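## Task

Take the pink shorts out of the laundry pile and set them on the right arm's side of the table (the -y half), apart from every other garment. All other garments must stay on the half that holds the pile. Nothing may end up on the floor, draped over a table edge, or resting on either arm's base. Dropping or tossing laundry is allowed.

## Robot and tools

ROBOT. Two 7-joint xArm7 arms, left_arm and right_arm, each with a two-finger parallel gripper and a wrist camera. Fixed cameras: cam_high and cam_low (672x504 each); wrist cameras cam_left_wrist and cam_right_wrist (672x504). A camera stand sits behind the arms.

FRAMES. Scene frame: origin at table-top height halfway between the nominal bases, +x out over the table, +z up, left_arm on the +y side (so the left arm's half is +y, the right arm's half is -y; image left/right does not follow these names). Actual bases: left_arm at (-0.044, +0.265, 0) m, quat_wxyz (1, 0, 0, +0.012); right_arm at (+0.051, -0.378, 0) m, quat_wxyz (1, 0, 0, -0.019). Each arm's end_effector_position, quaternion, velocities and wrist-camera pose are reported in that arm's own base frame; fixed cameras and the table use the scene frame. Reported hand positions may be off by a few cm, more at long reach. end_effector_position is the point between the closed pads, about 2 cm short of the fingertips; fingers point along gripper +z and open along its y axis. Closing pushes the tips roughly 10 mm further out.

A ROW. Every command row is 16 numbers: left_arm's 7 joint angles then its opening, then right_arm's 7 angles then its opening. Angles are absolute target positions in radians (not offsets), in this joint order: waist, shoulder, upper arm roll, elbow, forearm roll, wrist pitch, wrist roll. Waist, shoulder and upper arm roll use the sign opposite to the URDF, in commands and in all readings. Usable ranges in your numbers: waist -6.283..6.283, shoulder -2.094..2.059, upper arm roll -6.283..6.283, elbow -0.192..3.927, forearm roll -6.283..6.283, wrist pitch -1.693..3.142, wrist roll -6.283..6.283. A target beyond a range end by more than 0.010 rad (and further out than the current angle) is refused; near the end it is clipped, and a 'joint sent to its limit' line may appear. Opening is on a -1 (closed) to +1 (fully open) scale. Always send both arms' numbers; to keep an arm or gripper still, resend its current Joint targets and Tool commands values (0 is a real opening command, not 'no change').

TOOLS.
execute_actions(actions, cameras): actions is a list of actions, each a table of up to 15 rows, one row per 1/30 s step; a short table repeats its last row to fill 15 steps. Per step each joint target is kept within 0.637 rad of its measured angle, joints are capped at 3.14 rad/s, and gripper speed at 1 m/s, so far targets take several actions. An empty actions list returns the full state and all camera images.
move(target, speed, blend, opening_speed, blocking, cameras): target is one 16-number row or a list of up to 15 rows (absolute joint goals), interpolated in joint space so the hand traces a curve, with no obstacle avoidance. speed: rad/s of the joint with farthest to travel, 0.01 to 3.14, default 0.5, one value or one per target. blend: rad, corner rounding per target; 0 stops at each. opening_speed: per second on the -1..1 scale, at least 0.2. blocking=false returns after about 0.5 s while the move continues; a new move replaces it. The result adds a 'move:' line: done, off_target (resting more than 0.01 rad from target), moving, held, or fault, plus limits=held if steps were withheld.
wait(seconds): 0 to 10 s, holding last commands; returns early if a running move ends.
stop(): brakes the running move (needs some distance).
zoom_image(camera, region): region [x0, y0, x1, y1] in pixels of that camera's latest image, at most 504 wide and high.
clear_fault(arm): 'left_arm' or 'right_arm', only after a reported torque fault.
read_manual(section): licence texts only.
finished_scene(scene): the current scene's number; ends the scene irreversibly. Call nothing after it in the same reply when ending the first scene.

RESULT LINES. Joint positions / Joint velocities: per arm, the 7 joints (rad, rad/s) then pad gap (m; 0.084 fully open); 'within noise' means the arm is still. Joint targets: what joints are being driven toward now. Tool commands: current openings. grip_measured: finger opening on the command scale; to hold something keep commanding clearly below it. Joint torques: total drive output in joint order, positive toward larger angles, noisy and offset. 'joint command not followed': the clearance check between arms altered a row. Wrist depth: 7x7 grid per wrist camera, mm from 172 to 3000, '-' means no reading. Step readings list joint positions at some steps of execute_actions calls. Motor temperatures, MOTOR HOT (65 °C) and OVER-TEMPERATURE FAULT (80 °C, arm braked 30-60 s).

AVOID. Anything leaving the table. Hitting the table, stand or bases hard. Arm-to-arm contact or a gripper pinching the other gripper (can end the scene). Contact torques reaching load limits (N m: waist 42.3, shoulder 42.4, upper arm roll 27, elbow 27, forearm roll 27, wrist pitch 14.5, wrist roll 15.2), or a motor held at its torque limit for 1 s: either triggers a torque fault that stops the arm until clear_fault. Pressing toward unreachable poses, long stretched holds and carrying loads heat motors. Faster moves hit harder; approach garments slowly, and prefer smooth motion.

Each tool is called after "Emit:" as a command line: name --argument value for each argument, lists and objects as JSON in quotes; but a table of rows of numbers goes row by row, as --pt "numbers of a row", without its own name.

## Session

Emit:
execute_actions --actions '[]'

Emit:
zoom_image --camera "cam_high" --region '[140, 150, 340, 300]'

Scene clock: 0.00 s.
left_arm: end_effector_position=(+0.7283, -0.5040, +0.2180) grip_measured=+1.00 end_effector_quat_wxyz=(+0.140, +0.855, -0.048, +0.496) | right_arm: end_effector_position=(+0.3896, -0.0018, +0.3962) grip_measured=+1.00 end_effector_quat_wxyz=(-0.452, +0.768, +0.454, -0.016)
Joint positions: left_arm=[0.828 -1.168 -0.485 2.296 0.18 0.169 -0.923 0.084] | right_arm=[0.044 -0.267 0.419 1.746 0.688 2.275 -1.326 0.084]
Joint velocities: within noise
Joint torques (N m): no reading
Motor temperatures (°C): left_arm=[34 39 39 38 32 41 41] | right_arm=[33 37 39 39 33 35 37]
Wrist depth (mm): cam_left_wrist=[1141 1366 1222 1375 2528 2595 2760 / 1145 1188 1220 1253 2685 2828 2863 / 1585 2192 2685 2749 2816 - - / 1653 2165 2302 2302 2501 2749 - / 1649 1813 1908 1940 2099 2213 2302 / 1487 1585 1642 1694 1809 1852 1946 / 1377 1428 1458 1519 1585 1626 1706] | cam_right_wrist=[2302 1732 1758 293 282 274 267 / 2381 434 418 - 295 358 602 / 579 449 421 405 380 650 593 / 454 462 1025 884 742 642 565 / 2793 - 974 825 703 610 539 / - 2935 916 767 660 576 511 / 2923 2696 846 716 622 548 503]
Joint targets: left_arm=[0.828 -1.168 -0.485 2.296 0.180 0.169 -0.923] | right_arm=[0.044 -0.267 0.419 1.746 0.688 2.275 -1.326]
Tool commands: left_gripper/opening=+1.0 right_gripper/opening=+1.0

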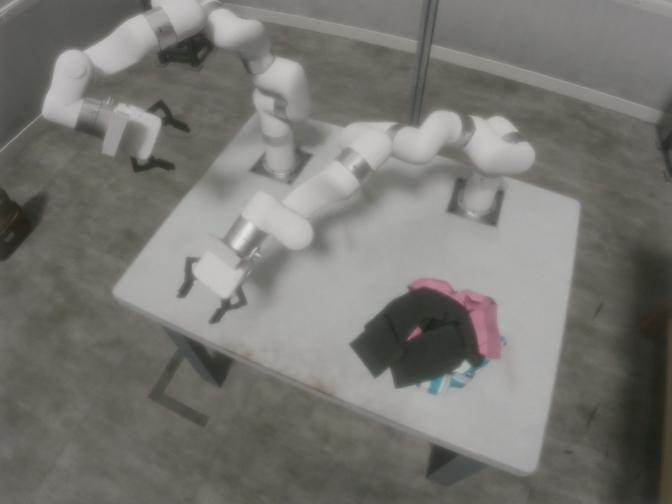

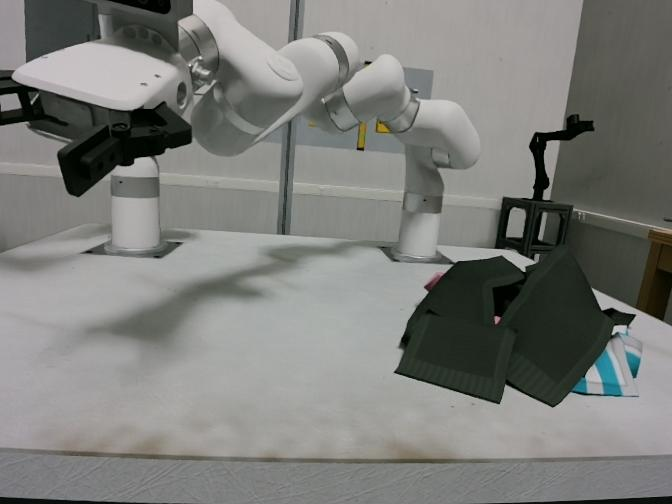

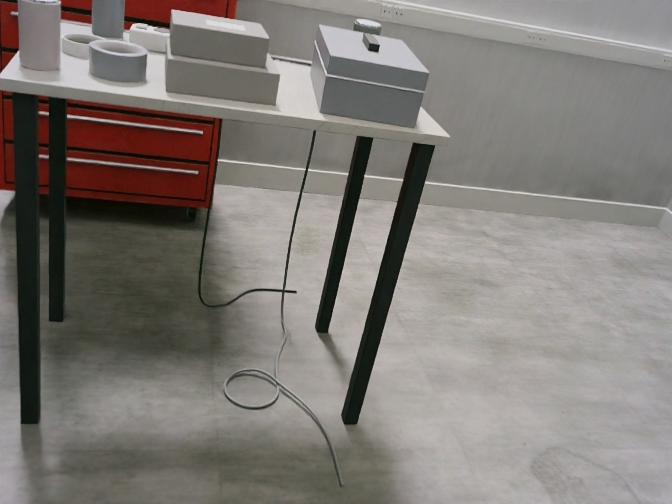

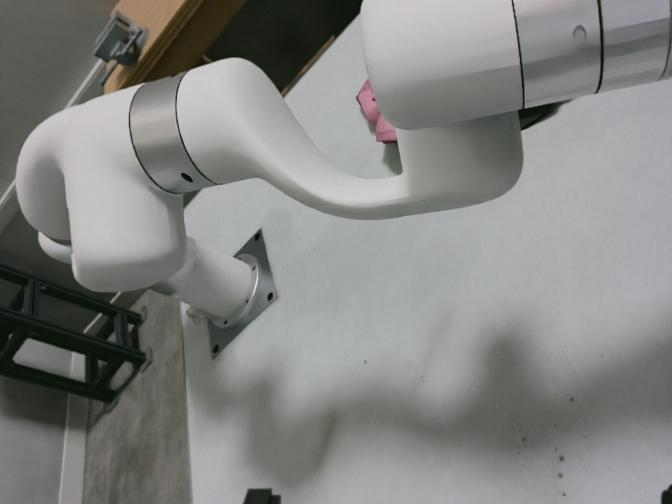

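Scaled by 2.520 from the camera's 672x504 image, which has a finer 960x720 frame.

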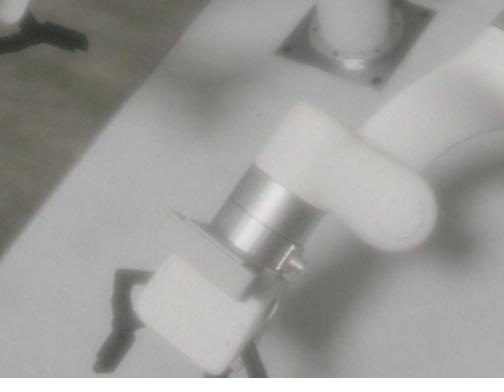

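Emit:
move --target '[0.014,0.013,0,1.597,0,1.61,0,0.6,0.8,0.666,0,0.887,0,1.553,0,1]' --speed 1.1 --cameras '["cam_high","cam_low","cam_left_wrist"]'

Emit:
zoom_image --camera "cam_high" --region '[330, 250, 540, 410]'

Scene clock: 15.90 s.
left_arm: end_effector_position=(+0.4639, -0.0065, +0.4000) grip_measured=+0.59 end_effector_quat_wxyz=(+0.000, +1.000, -0.007, +0.000) | right_arm: end_effector_position=(+0.1951, -0.2009, +0.3497) grip_measured=+1.00 end_effector_quat_wxyz=(+0.000, +0.921, -0.389, +0.000)
Joint positions: left_arm=[0.014 0.013 0 1.597 0 1.61 0 0.069] | right_arm=[0.8 0.666 0 0.887 0 1.553 0 0.084]
Joint torques (N m): left_arm=[-3.56 30.75 3.3 9.81 -1.72 0.38 1.76] | right_arm=[5.53 8.39 -2.44 12.6 -1.53 -2.49 1.11]
Wrist depth (mm): cam_left_wrist=[529 529 528 530 530 530 528 / 528 528 527 528 525 530 530 / 528 528 503 463 474 508 528 / 527 528 472 413 479 494 527 / 528 522 498 447 451 504 528 / 526 526 514 447 436 493 526 / 526 527 513 490 477 526 528] | cam_right_wrist=[508 1285 1292 1292 1297 1300 1300 / 479 1290 1292 1300 1297 1300 1305 / 480 479 1297 1300 1297 1305 1297 / 478 479 480 1300 1290 1297 1300 / 479 480 481 481 1297 1307 1297 / 479 480 480 480 481 1297 1300 / 479 479 480 481 481 482 1305]
Joint targets: left_arm=[0.014 0.013 0.000 1.597 0.000 1.610 0.000] | right_arm=[0.800 0.666 0.000 0.887 0.000 1.553 0.000]
move: done
Images, in order (width x height): cam_high 672x504, cam_low 672x504, cam_left_wrist 672x504.

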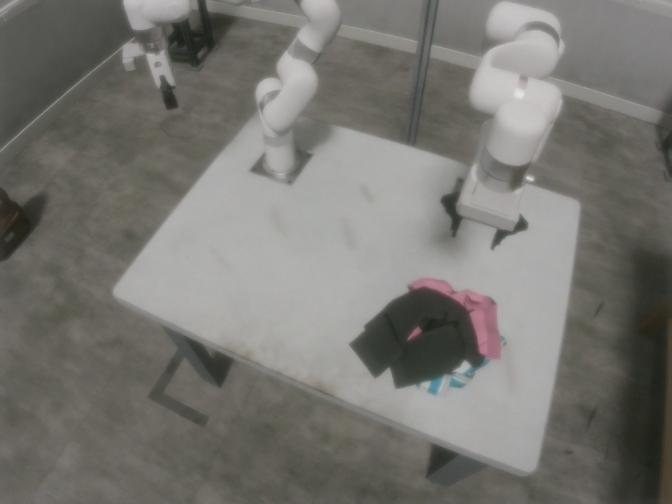

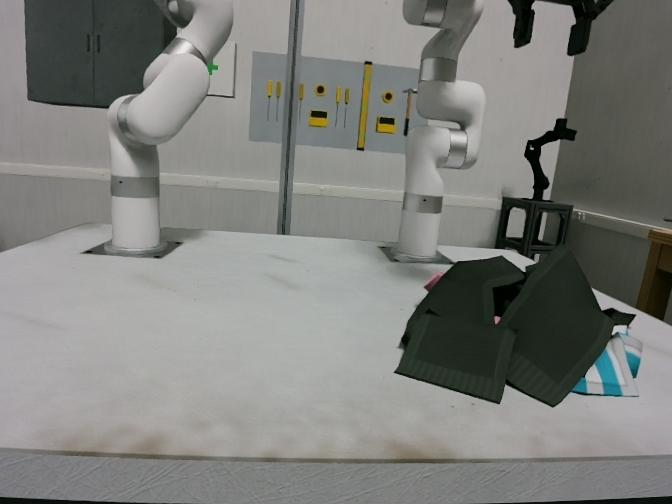

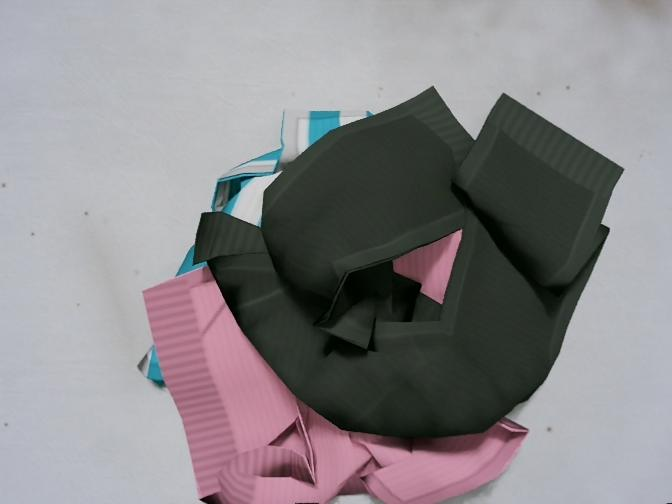

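Scaled by 2.400 from the camera's 672x504 image, which has a finer 960x720 frame.

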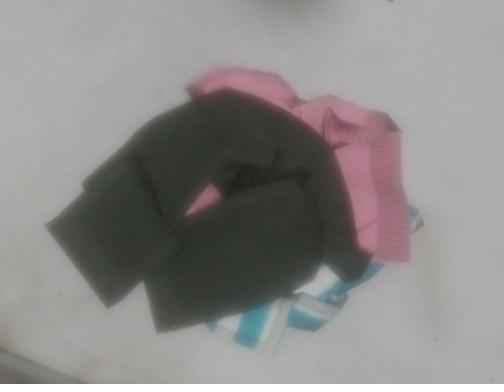

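Emit:
move --pt "0.239 -0.608 0 1.709 0 1.101 1.93 0.7 0.8 0.666 0 0.887 0 1.553 0 1" --pt "0.239 -0.775 0 1.624 0 0.849 1.93 0.7 0.8 0.666 0 0.887 0 1.553 0 1" --pt "0.239 -0.775 0 1.624 0 0.849 1.93 -1 0.8 0.666 0 0.887 0 1.553 0 1" --pt "0.239 -0.608 0 1.709 0 1.101 1.93 -1 0.8 0.666 0 0.887 0 1.553 0 1" --pt "0.239 -0.645 0 2.318 0 1.673 1.93 -1 0.8 0.666 0 0.887 0 1.553 0 1" --speed '[1,0.35,0.5,0.5,0.6]' --blend '[0.05,0,0,0.05,0]' --opening_speed 2 --cameras '["cam_high","cam_low","cam_left_wrist"]'

Scene clock: 73.83 s.
left_arm: end_effector_position=(+0.6091, -0.1484, +0.3301) grip_measured=-0.97 end_effector_quat_wxyz=(+0.000, -0.467, +0.884, +0.000) | right_arm: end_effector_position=(+0.1951, -0.2009, +0.3497) grip_measured=+1.00 end_effector_quat_wxyz=(+0.000, +0.921, -0.389, +0.000)
Joint positions: left_arm=[0.239 -0.645 0 2.318 0 1.673 1.93 0.001] | right_arm=[0.8 0.666 0 0.887 0 1.553 0 0.084]
Joint torques (N m): left_arm=[0.8 29.79 1.67 14.59 -1.51 0.43 0.52] | right_arm=[5.01 8.49 -2.39 13.04 -1.78 -2.49 0.96]
Motor temperatures (°C): left_arm=[34 41 39 41 32 42 42] | right_arm=[33 38 39 44 33 36 38]
Wrist depth (mm): cam_left_wrist=[460 459 460 461 461 461 462 / 458 460 460 460 459 460 460 / 458 458 459 460 459 459 460 / 1250 458 457 458 458 363 381 / 1253 456 458 458 - 237 374 / 1241 1244 458 - - 188 359 / 1246 1239 456 - - - 352] | cam_right_wrist=[511 1295 1295 1290 1302 1292 1305 / 479 1292 1290 1295 1297 1292 1307 / 478 479 1292 1295 1300 1297 1300 / 480 479 481 1295 1297 1300 1307 / 478 480 480 481 1302 1302 1302 / 479 480 481 481 482 1310 1302 / 478 479 480 481 482 484 1310]
Joint targets: left_arm=[0.239 -0.645 0.000 2.318 0.000 1.673 1.930] | right_arm=[0.800 0.666 0.000 0.887 0.000 1.553 0.000]
move: done
Images, in order (width x height): cam_high 672x504, cam_low 672x504, cam_left_wrist 672x504.

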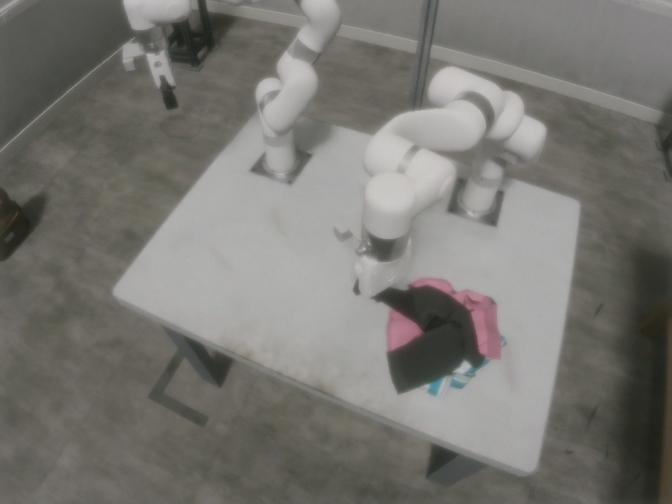

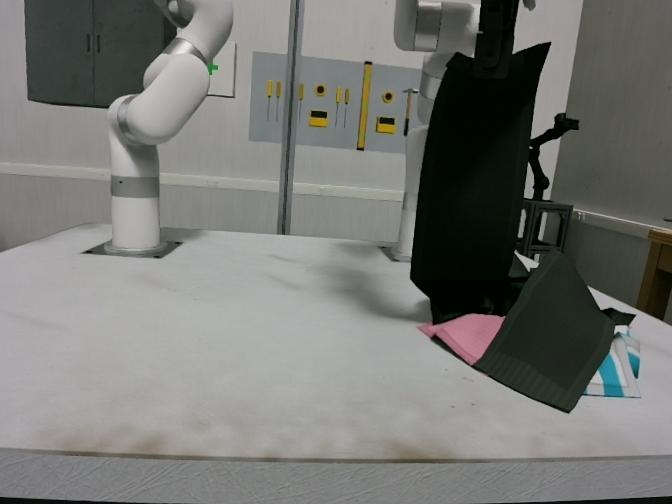

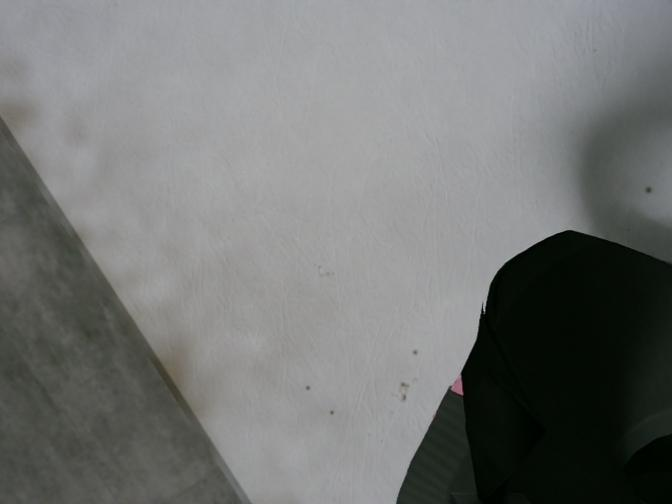

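Emit:
move --pt "0 -0.111 0 2.062 0 1.951 1.7 -1 0.8 0.666 0 0.887 0 1.553 0 1" --pt "-0.203 -0.493 0 2.103 0 1.611 1.7 -1 0.8 0.666 0 0.887 0 1.553 0 1" --speed '[0.7,0.5]' --blend '[0.02,0]' --cameras '["cam_high","cam_low"]'

Scene clock: 85.87 s.
left_arm: end_effector_position=(+0.5875, +0.1209, +0.3397) grip_measured=-0.97 end_effector_quat_wxyz=(+0.000, +0.733, -0.681, +0.000) | right_arm: end_effector_position=(+0.1951, -0.2009, +0.3497) grip_measured=+1.00 end_effector_quat_wxyz=(+0.000, +0.921, -0.389, +0.000)
Joint positions: left_arm=[-0.203 -0.493 0 2.103 0 1.611 1.7 0.001] | right_arm=[0.8 0.666 0 0.887 0 1.553 0 0.084]
Joint torques (N m): left_arm=[-3.72 26.48 -0.17 15.24 -1.03 -3.89 -1.98] | right_arm=[5.17 8.2 -2.51 13.45 -2.06 -2.45 0.76]
Wrist depth (mm): cam_left_wrist=[1260 1264 469 470 459 448 470 / 1264 1262 469 449 415 429 371 / 1262 469 467 444 391 348 359 / 1260 467 466 461 340 344 348 / 1250 466 467 468 322 334 333 / 1253 466 467 - - 303 326 / 1255 465 466 - - 275 467] | cam_right_wrist=[511 1292 1297 1302 1297 1307 1307 / 479 1288 1290 1297 1297 1300 1307 / 478 479 1292 1292 1307 1302 1307 / 479 479 479 1300 1300 1302 1300 / 479 479 480 480 1295 1302 1305 / 479 479 481 481 481 1305 1305 / 478 480 481 482 482 483 1302]
Joint targets: left_arm=[-0.203 -0.493 0.000 2.103 0.000 1.611 1.700] | right_arm=[0.800 0.666 0.000 0.887 0.000 1.553 0.000]
move: done
Images, in order (width x height): cam_high 672x504, cam_low 672x504.

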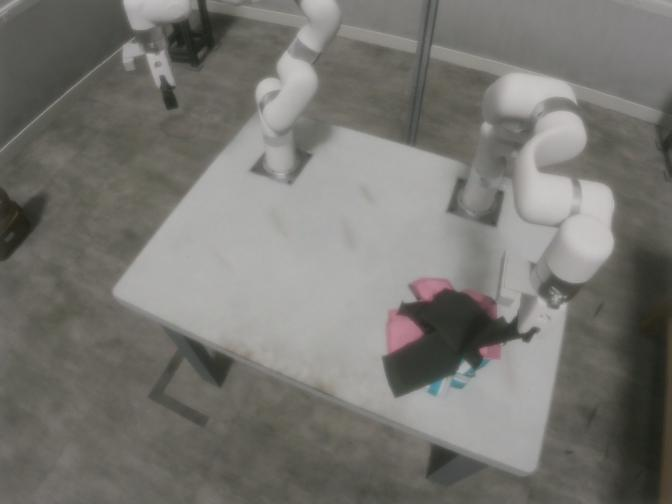

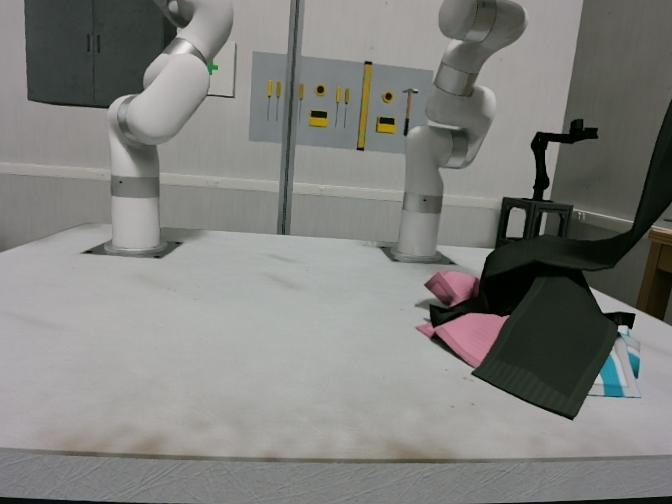

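Emit:
move --pt "-0.12 -0.111 0 2.062 0 1.951 1.7 -1 0.8 0.666 0 0.887 0 1.553 0 1" --pt "-0.12 0.4165 0 1.623 0 1.04 1.7 -1 0.8 0.666 0 0.887 0 1.553 0 1" --speed '[0.6,0.7]' --blend '[0.1,0]' --cameras '["cam_high","cam_low"]'

Scene clock: 98.40 s.
left_arm: end_effector_position=(+0.4495, +0.0542, +0.7080) grip_measured=-0.97 end_effector_quat_wxyz=(-0.378, +0.618, -0.623, +0.294) | right_arm: end_effector_position=(+0.1951, -0.2009, +0.3497) grip_measured=+1.00 end_effector_quat_wxyz=(+0.000, +0.921, -0.389, +0.000)
Joint positions: left_arm=[-0.12 0.416 0 1.623 0 1.04 1.7 0.001] | right_arm=[0.8 0.666 0 0.887 0 1.553 0 0.084]
Joint torques (N m): left_arm=[2.75 17.56 -2.42 8.09 -0.55 -4.87 -1.79] | right_arm=[5.06 8.09 -2.13 13.63 -1.84 -2.33 0.95]
Wrist depth (mm): cam_left_wrist=[2271 2372 1711 2664 2309 1940 1728 / 2294 2325 1763 2213 2309 1991 1736 / 2279 2405 2644 2760 2364 2002 1767 / 2644 2863 - 2851 2397 2050 1809 / 2614 1888 - 2727 2325 2044 1818 / 1626 1665 1818 2068 - - - / 1600 1661 - - - - -] | cam_right_wrist=[511 1295 1292 1297 1295 1305 1300 / 479 1288 1290 1295 1297 1302 1300 / 479 479 1290 1292 1302 1295 1297 / 479 480 480 1290 1297 1307 1297 / 479 479 480 482 1297 1300 1297 / 479 480 480 481 481 1302 1307 / 478 479 481 481 481 482 1305]
Joint targets: left_arm=[-0.120 0.416 0.000 1.623 0.000 1.040 1.700] | right_arm=[0.800 0.666 0.000 0.887 0.000 1.553 0.000]
move: done
Images, in order (width x height): cam_high 672x504, cam_low 672x504.

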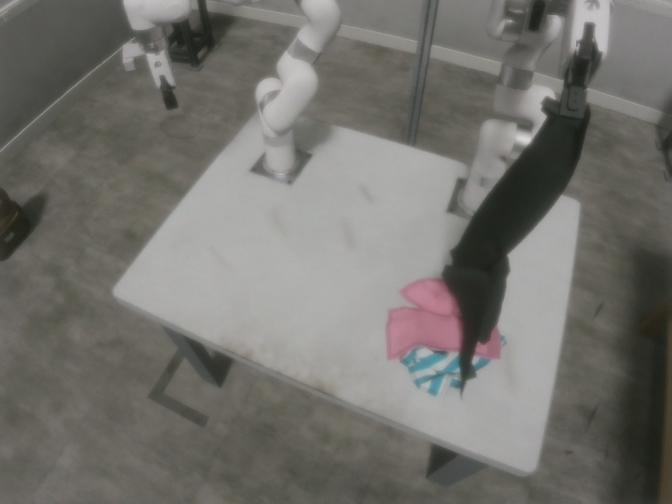

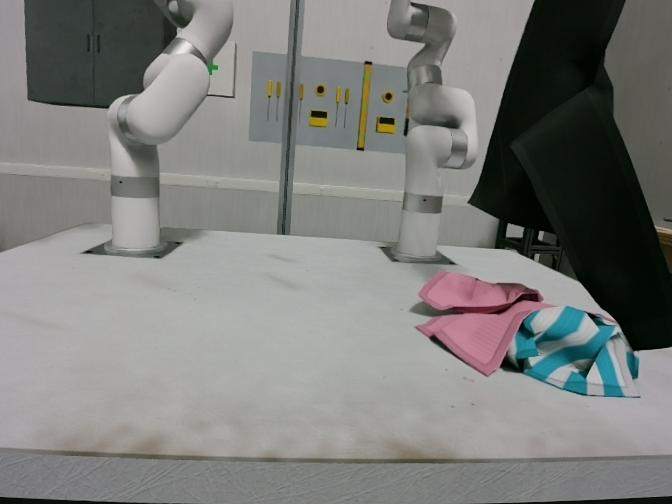

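Emit:
move --pt "-0.25 -0.493 0 2.103 0 1.611 1.7 -1 0.8 0.666 0 0.887 0 1.553 0 1" --pt "-0.25 -0.605 0 1.49 0 0.886 1.7 -1 0.8 0.666 0 0.887 0 1.553 0 1" --pt "-0.25 -0.605 0 1.49 0 0.886 1.7 0.2 0.8 0.666 0 0.887 0 1.553 0 1" --pt "-0.25 -0.493 0 2.103 0 1.611 1.7 0.2 0.8 0.666 0 0.887 0 1.553 0 1" --pt "0.1 0.013 0 1.597 0 1.61 0 0.6 0.8 0.666 0 0.887 0 1.553 0 1" --speed '[0.7,0.5,0.6,0.8,1]' --blend '[0.05,0,0,0.1,0]' --opening_speed 2 --cameras '["cam_high","cam_low","cam_left_wrist"]'

Scene clock: 117.30 s.
left_arm: end_effector_position=(+0.4616, -0.0463, +0.4000) grip_measured=+0.59 end_effector_quat_wxyz=(+0.000, +0.999, -0.050, +0.000) | right_arm: end_effector_position=(+0.1951, -0.2009, +0.3497) grip_measured=+1.00 end_effector_quat_wxyz=(+0.000, +0.921, -0.389, +0.000)
Joint positions: left_arm=[0.1 0.013 0 1.597 0 1.61 0 0.069] | right_arm=[0.8 0.666 0 0.887 0 1.553 0 0.084]
Joint torques (N m): left_arm=[3 31.01 2.58 9.91 0.44 -3.8 -2.01] | right_arm=[5.31 8.41 -1.62 14.55 -1.62 -2.44 0.81]
Wrist depth (mm): cam_left_wrist=[529 529 528 529 528 529 530 / 528 488 528 528 528 530 530 / 461 480 467 472 528 528 530 / 478 477 468 476 506 528 528 / 480 487 478 506 517 529 529 / 493 483 501 509 503 528 528 / 526 525 503 485 485 526 527] | cam_right_wrist=[511 1283 1295 1297 1300 1302 1307 / 480 1290 1297 1295 1302 1305 1302 / 479 479 1292 1300 1292 1302 1307 / 479 480 479 1300 1290 1295 1305 / 479 480 480 482 1305 1297 1300 / 479 480 481 482 482 1302 1310 / 479 481 481 481 482 482 1302]
Joint targets: left_arm=[0.100 0.013 0.000 1.597 0.000 1.610 0.000] | right_arm=[0.800 0.666 0.000 0.887 0.000 1.553 0.000]
move: done
Images, in order (width x height): cam_high 672x504, cam_low 672x504, cam_left_wrist 672x504.

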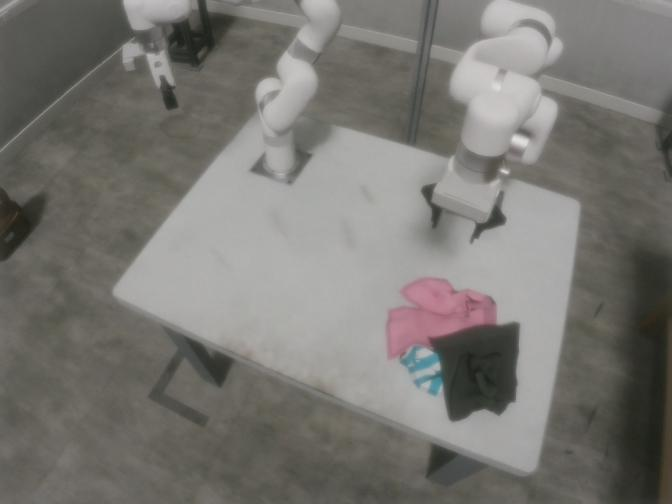

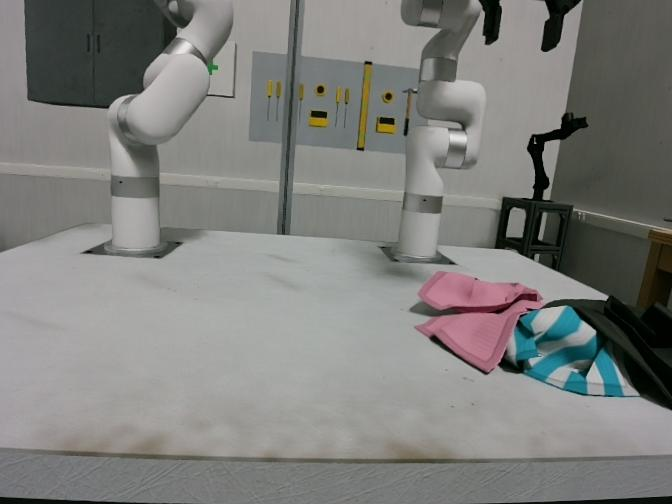

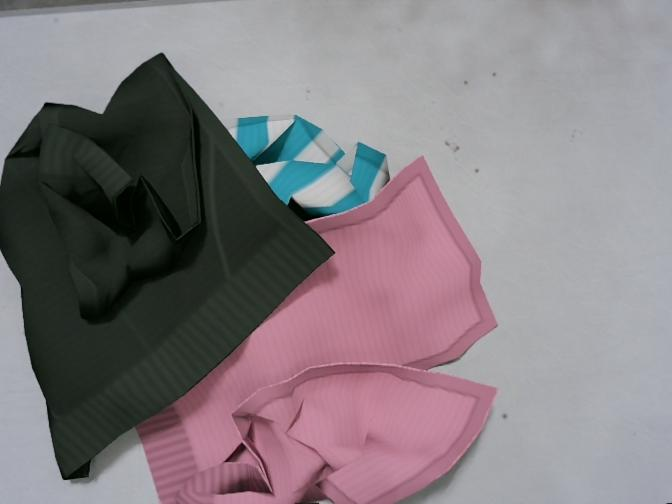

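Emit:
move --pt "0.235 -0.215 0 1.12 0 0.905 0 0.7 0.8 0.666 0 0.887 0 1.553 0 1" --pt "0.235 -0.442 0 1.046 0 0.604 0 0.7 0.8 0.666 0 0.887 0 1.553 0 1" --pt "0.235 -0.442 0 1.046 0 0.604 0 -1 0.8 0.666 0 0.887 0 1.553 0 1" --pt "0.235 -0.215 0 1.12 0 0.905 0 -1 0.8 0.666 0 0.887 0 1.553 0 1" --pt "0.5 -0.127 0 1.706 0 1.58 0 -1 0.8 0.666 0 0.887 0 1.553 0 1" --speed '[1,0.35,0.5,0.5,0.6]' --blend '[0.05,0,0,0.05,0]' --opening_speed 2 --cameras '["cam_high","cam_low"]'

Scene clock: 143.33 s.
left_arm: end_effector_position=(+0.4447, -0.2430, +0.3797) grip_measured=-1.00 end_effector_quat_wxyz=(+0.000, +0.969, -0.247, -0.001) | right_arm: end_effector_position=(+0.1951, -0.2009, +0.3497) grip_measured=+1.00 end_effector_quat_wxyz=(+0.000, +0.921, -0.389, +0.000)
Joint positions: left_arm=[0.5 -0.127 0 1.706 0 1.58 0 0] | right_arm=[0.8 0.666 0 0.887 0 1.553 0 0.084]
Joint torques (N m): left_arm=[2.68 34.79 -0.04 15.43 -0.21 0.34 -1.68] | right_arm=[5.34 7.97 -1.7 14.6 -1.54 -2.13 0.87]
Wrist depth (mm): cam_left_wrist=[1302 508 508 510 509 509 509 / 507 507 508 507 508 508 508 / 508 508 508 508 510 508 510 / 506 508 509 507 507 507 508 / 466 500 506 508 509 508 508 / 466 484 503 507 506 507 508 / 466 490 506 505 505 507 508] | cam_right_wrist=[511 1290 1288 1297 1295 1300 1302 / 478 1285 1297 1300 1297 1302 1295 / 478 479 1295 1295 1292 1295 1302 / 479 479 480 1295 1302 1305 1305 / 479 479 481 480 1292 1307 1302 / 479 480 480 481 482 1297 1302 / 479 479 480 481 481 483 1305]
Joint targets: left_arm=[0.500 -0.127 0.000 1.706 0.000 1.580 0.000] | right_arm=[0.800 0.666 0.000 0.887 0.000 1.553 0.000]
move: done
Images, in order (width x height): cam_high 672x504, cam_low 672x504.

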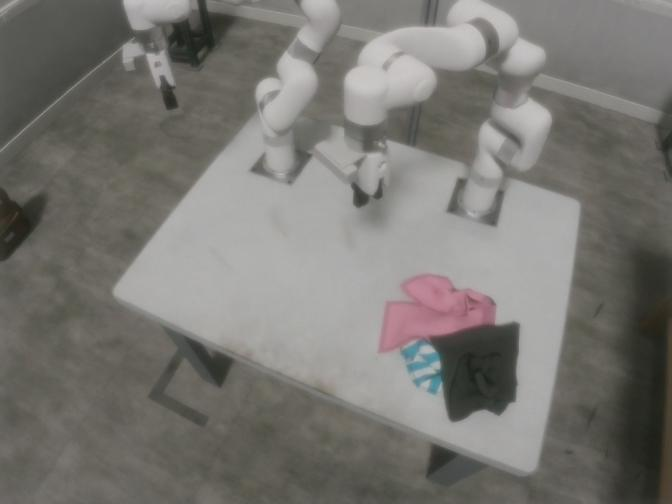

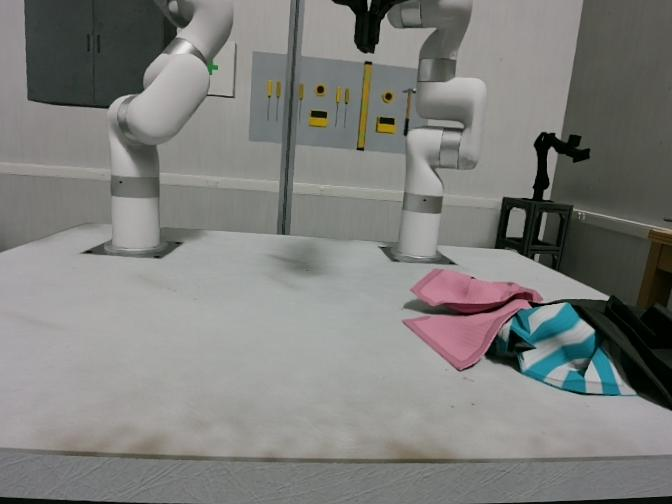

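Emit:
move --target '[0.15,0.013,0,1.597,0,1.61,0,0.6,0.8,0.666,0,0.887,0,1.553,0,1]' --speed 1.2 --cameras '["cam_left_wrist"]'

Scene clock: 151.57 s.
left_arm: end_effector_position=(+0.4587, -0.0694, +0.4000) grip_measured=+0.59 end_effector_quat_wxyz=(+0.000, +0.997, -0.075, +0.000) | right_arm: end_effector_position=(+0.1951, -0.2009, +0.3497) grip_measured=+1.00 end_effector_quat_wxyz=(+0.000, +0.921, -0.389, +0.000)
Joint positions: left_arm=[0.15 0.013 0 1.597 0 1.61 0 0.069] | right_arm=[0.8 0.666 0 0.887 0 1.553 0 0.084]
Joint torques (N m): left_arm=[-3.72 30.86 3.26 9.78 -0.44 0.36 -1.37] | right_arm=[5.57 8.11 -1.74 14.74 -1.69 -2.3 0.79]
Wrist depth (mm): cam_left_wrist=[528 528 529 528 529 531 530 / 528 514 528 528 529 528 530 / 464 472 467 508 528 529 529 / 480 465 461 492 525 527 528 / 479 478 480 501 524 527 528 / 481 485 496 503 504 526 526 / 526 522 503 485 491 527 527] | cam_right_wrist=[512 1295 1295 1295 1297 1297 1305 / 478 1290 1292 1305 1300 1300 1302 / 479 480 1295 1295 1300 1295 1305 / 479 480 480 1297 1300 1300 1310 / 478 479 481 481 1300 1305 1295 / 478 479 480 481 482 1300 1307 / 479 479 480 481 482 483 1305]
Joint targets: left_arm=[0.150 0.013 0.000 1.597 0.000 1.610 0.000] | right_arm=[0.800 0.666 0.000 0.887 0.000 1.553 0.000]
move: done
Images, in order (width x height): cam_left_wrist 672x504.

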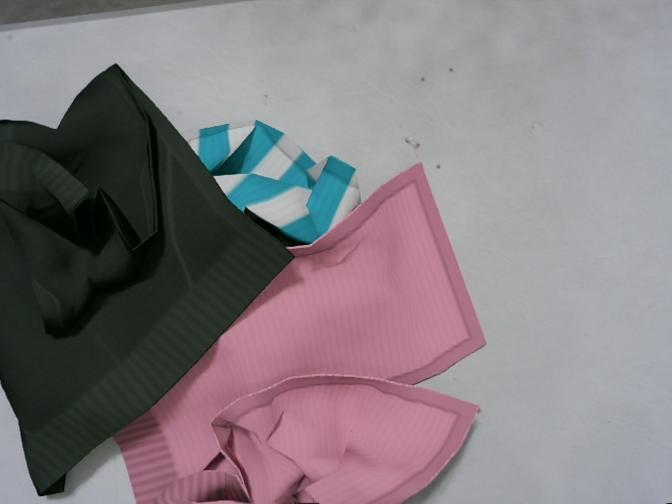

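Emit:
move --pt "0.224 0.0114 0 0.834 0 0.846 1.497 0.8 0.8 0.666 0 0.887 0 1.553 0 1" --pt "0.224 -0.273 0 0.755 0 0.482 1.497 0.8 0.8 0.666 0 0.887 0 1.553 0 1" --pt "0.224 -0.273 0 0.755 0 0.482 1.497 -1 0.8 0.666 0 0.887 0 1.553 0 1" --pt "0.224 0.0114 0 0.834 0 0.846 1.497 -1 0.8 0.666 0 0.887 0 1.553 0 1" --pt "0.5 0.136 0 1.404 0 1.54 1.497 -1 0.8 0.666 0 0.887 0 1.553 0 1" --speed '[1,0.35,0.5,0.4,0.5]' --blend '[0.05,0,0,0.05,0]' --opening_speed 2 --cameras '["cam_high","cam_low"]'

Scene clock: 176.30 s.
left_arm: end_effector_position=(+0.3800, -0.2076, +0.3798) grip_measured=-1.00 end_effector_quat_wxyz=(+0.000, -0.542, +0.841, +0.000) | right_arm: end_effector_position=(+0.1951, -0.2009, +0.3497) grip_measured=+1.00 end_effector_quat_wxyz=(+0.000, +0.921, -0.389, +0.000)
Joint positions: left_arm=[0.5 0.136 0 1.404 0 1.54 1.497 0] | right_arm=[0.8 0.666 0 0.887 0 1.553 0 0.084]
Joint torques (N m): left_arm=[2.92 28 1.37 15.15 -1.27 0.49 1.27] | right_arm=[5.42 7.79 -1.71 14.87 -1.81 -2.23 0.64]
Wrist depth (mm): cam_left_wrist=[509 508 509 509 509 509 509 / 507 508 509 508 510 509 509 / 506 508 507 507 508 509 510 / 506 506 506 507 507 507 508 / 506 507 506 507 508 507 507 / 505 505 506 507 507 508 508 / 505 506 505 505 505 506 507] | cam_right_wrist=[511 1295 1300 1300 1302 1302 1297 / 479 1290 1288 1300 1307 1305 1305 / 478 479 1297 1297 1302 1300 1302 / 479 479 480 1302 1300 1300 1302 / 479 479 480 481 1305 1300 1310 / 478 479 480 481 482 1307 1307 / 479 479 480 481 482 482 1300]
Joint targets: left_arm=[0.500 0.136 0.000 1.404 0.000 1.540 1.497] | right_arm=[0.800 0.666 0.000 0.887 0.000 1.553 0.000]
move: done
Images, in order (width x height): cam_high 672x504, cam_low 672x504.

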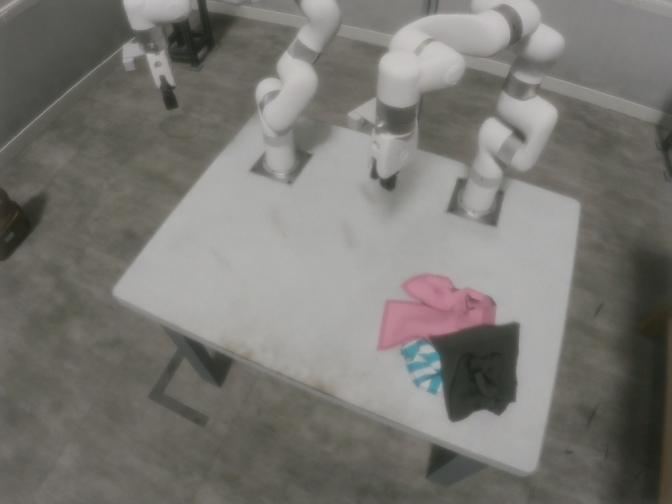

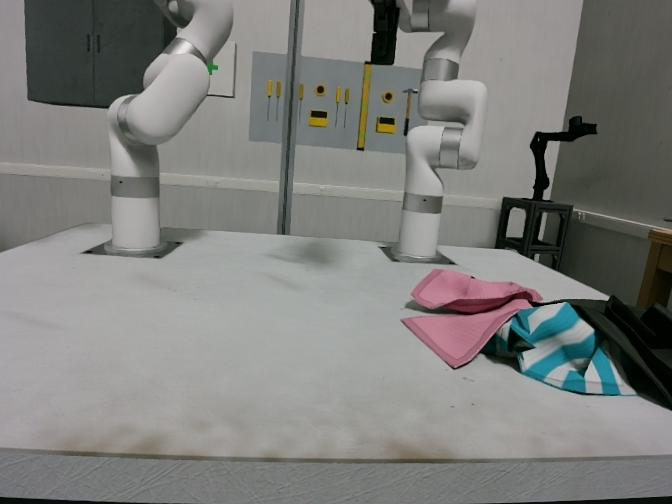

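Emit:
move --pt "0.003 0.184 0 0.713 0 0.897 0 0.8 0.8 0.666 0 0.887 0 1.553 0 1" --pt "0.003 -0.157 0 0.598 0 0.441 0 0.8 0.8 0.666 0 0.887 0 1.553 0 1" --pt "0.003 -0.157 0 0.598 0 0.441 0 -1 0.8 0.666 0 0.887 0 1.553 0 1" --speed '[1,0.35,0.5]' --blend '[0.05,0,0]' --opening_speed 2 --cameras '["cam_high","cam_low","cam_left_wrist"]'

Emit:
zoom_image --camera "cam_low" --region '[380, 180, 620, 400]'

Scene clock: 214.77 s.
left_arm: end_effector_position=(+0.3904, -0.0012, +0.0204) grip_measured=-0.20 end_effector_quat_wxyz=(+0.000, +1.000, -0.001, +0.001) | right_arm: end_effector_position=(+0.1951, -0.2009, +0.3497) grip_measured=+1.00 end_effector_quat_wxyz=(+0.000, +0.921, -0.389, +0.000)
Joint positions: left_arm=[0.003 -0.156 0 0.598 0 0.441 0 0.035] | right_arm=[0.8 0.666 0 0.887 0 1.553 0 0.084]
Joint torques (N m): left_arm=[-2.27 -11.44 -1.14 -8.69 -1.23 6.37 -1.76] | right_arm=[5.67 8.02 -1.39 15.37 -1.57 -2.34 0.79]
Wrist depth (mm): cam_left_wrist=[- - - - - - - / - - - - - - - / - - - - - - - / - - - - - - - / - - - - - - - / - - - - - - - / - - - - - - -] | cam_right_wrist=[513 1285 1295 1292 1305 1300 1297 / 478 1292 1288 1297 1297 1300 1297 / 479 480 1295 1295 1305 1300 1307 / 479 480 480 1295 1297 1300 1302 / 479 480 480 480 1297 1300 1305 / 479 480 480 481 482 1300 1300 / 479 480 481 481 482 482 1302]
Joint targets: left_arm=[0.003 -0.157 0.000 0.598 0.000 0.441 0.000] | right_arm=[0.800 0.666 0.000 0.887 0.000 1.553 0.000]
move: done
Images, in order (width x height): cam_high 672x504, cam_low 672x504, cam_left_wrist 672x504.

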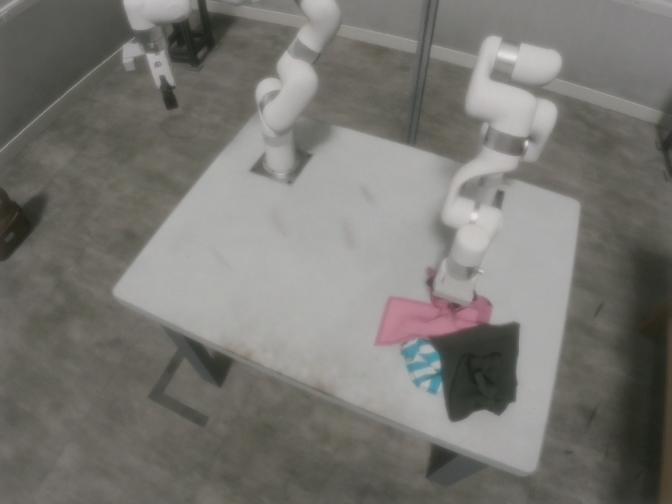

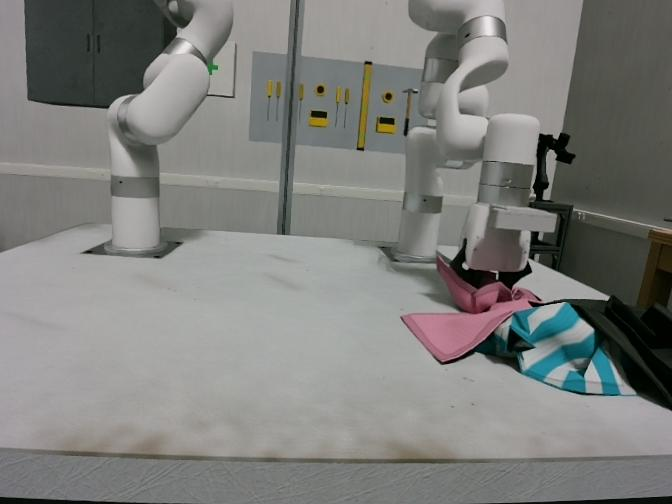

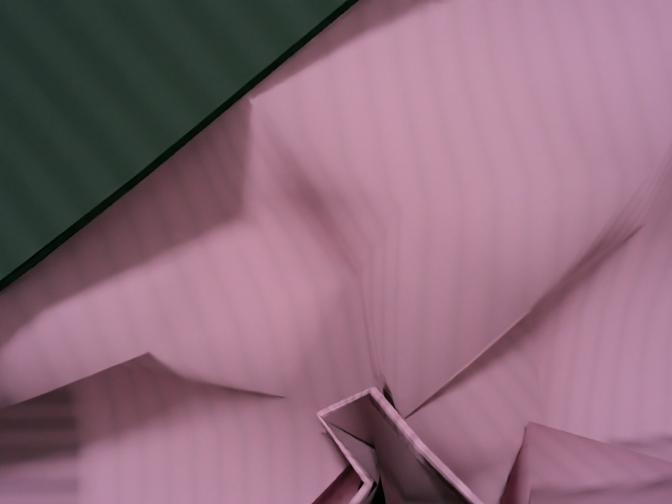

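Scaled by 2.100 from the camera's 672x504 image, which has a finer 960x720 frame.

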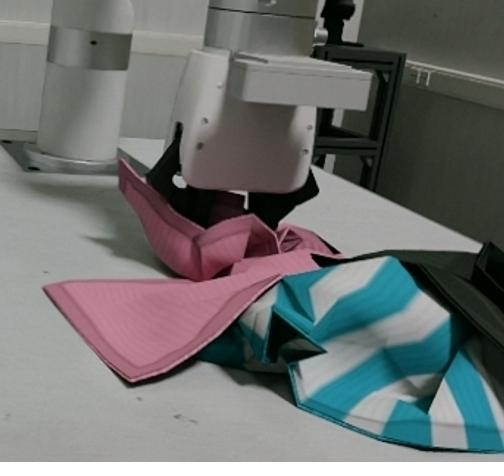

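Emit:
move --pt "0.003 0.184 0 0.713 0 0.897 0 -1 0.8 0.666 0 0.887 0 1.553 0 1" --pt "0.15 0.265 0 1.336 0 1.601 0 -1 0.8 0.666 0 0.887 0 1.553 0 1" --speed '[0.4,0.5]' --blend '[0.05,0]' --cameras '["cam_high","cam_low"]'

Scene clock: 226.20 s.
left_arm: end_effector_position=(+0.3856, -0.0583, +0.3998) grip_measured=-0.85 end_effector_quat_wxyz=(+0.000, +0.997, -0.075, +0.000) | right_arm: end_effector_position=(+0.1951, -0.2009, +0.3497) grip_measured=+1.00 end_effector_quat_wxyz=(+0.000, +0.921, -0.389, +0.000)
Joint positions: left_arm=[0.15 0.265 0 1.336 0 1.601 0 0.006] | right_arm=[0.8 0.666 0 0.887 0 1.553 0 0.084]
Joint torques (N m): left_arm=[2.91 24.32 -3.47 15.28 -1.11 0.33 -0.1] | right_arm=[5.14 7.76 -1.65 15.56 -1.73 -2.23 0.73]
Wrist depth (mm): cam_left_wrist=[468 485 522 530 530 529 530 / 469 464 458 - 218 527 528 / 479 471 469 - 193 529 528 / 481 481 - 204 189 188 277 / 490 488 240 205 193 180 274 / 526 212 227 212 - - 528 / - 198 198 178 - - 527] | cam_right_wrist=[512 1292 1300 1300 1300 1302 1305 / 479 1281 1297 1295 1290 1302 1310 / 479 479 1302 1300 1297 1300 1300 / 477 480 480 1295 1300 1297 1302 / 478 479 480 481 1300 1297 1305 / 478 479 480 481 482 1297 1297 / 479 479 479 480 481 482 1300]
Joint targets: left_arm=[0.150 0.265 0.000 1.336 0.000 1.601 0.000] | right_arm=[0.800 0.666 0.000 0.887 0.000 1.553 0.000]
move: done
Images, in order (width x height): cam_high 672x504, cam_low 672x504.

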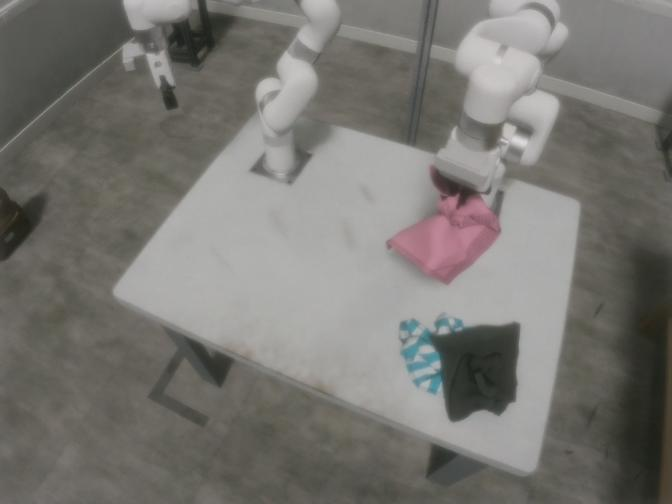

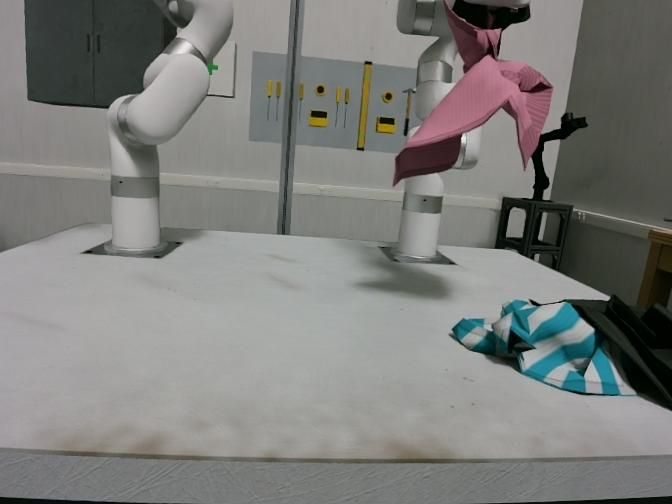

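Clean. Swing to the right half and put down.

Emit:
move --pt "0.86 -0.6 0 2.334 0 1.734 0 -1 0.8 0.666 0 0.887 0 1.553 0 1" --pt "0.86 -0.6525 0 1.539 0 0.886 0 -1 0.8 0.666 0 0.887 0 1.553 0 1" --pt "0.86 -0.6525 0 1.539 0 0.886 0 0.4 0.8 0.666 0 0.887 0 1.553 0 1" --pt "0.86 -0.6 0 2.334 0 1.734 0 0.4 0.8 0.666 0 0.887 0 1.553 0 1" --speed '[0.8,0.5,0.6,0.8]' --blend '[0.05,0,0,0]' --opening_speed 2 --cameras '["cam_high","cam_low","cam_left_wrist"]'

Scene clock: 239.43 s.
left_arm: end_effector_position=(+0.3981, -0.4624, +0.3597) grip_measured=+0.39 end_effector_quat_wxyz=(+0.000, +0.909, -0.417, +0.000) | right_arm: end_effector_position=(+0.1951, -0.2009, +0.3497) grip_measured=+1.00 end_effector_quat_wxyz=(+0.000, +0.921, -0.389, +0.000)
Joint positions: left_arm=[0.86 -0.6 0 2.334 0 1.734 0 0.061] | right_arm=[0.8 0.666 0 0.887 0 1.553 0 0.084]
Joint torques (N m): left_arm=[2.52 45.01 -2.98 14.28 -1.13 0.53 1.34] | right_arm=[5.06 8.1 -1.12 16.33 -1.71 -2.14 0.71]
Wrist depth (mm): cam_left_wrist=[490 486 489 490 489 489 489 / 487 488 488 489 489 490 491 / 487 487 489 486 488 489 490 / 486 487 487 470 467 486 488 / 486 487 483 472 445 462 489 / 486 484 486 459 441 465 486 / 485 485 486 487 486 487 487] | cam_right_wrist=[512 1290 1300 1295 1288 1297 1302 / 479 1285 1295 1297 1292 1290 1307 / 478 479 1297 1302 1305 1295 1305 / 478 479 481 1300 1302 1302 1302 / 479 480 480 481 1295 1302 1295 / 479 480 480 481 482 1300 1302 / 480 480 480 480 482 482 1302]
Joint targets: left_arm=[0.860 -0.600 0.000 2.334 0.000 1.734 0.000] | right_arm=[0.800 0.666 0.000 0.887 0.000 1.553 0.000]
move: done
Images, in order (width x height): cam_high 672x504, cam_low 672x504, cam_left_wrist 672x504.

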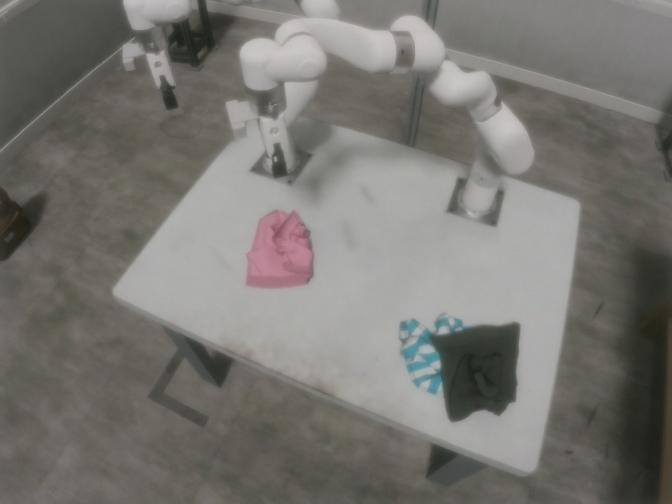

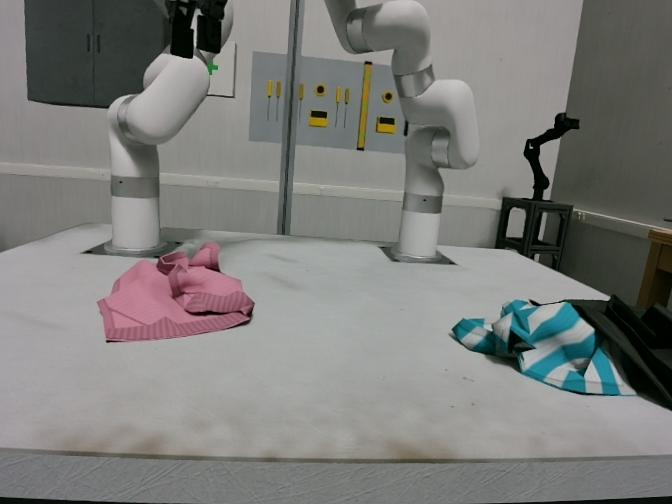

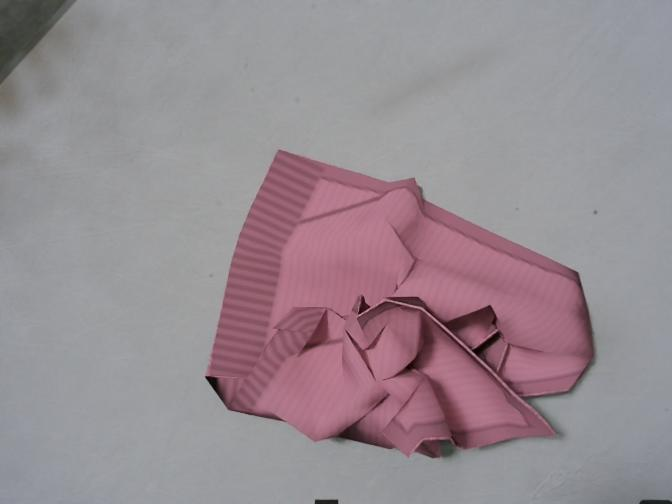

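Emit:
finished_scene --scene 3

The scene is finished: the task was done.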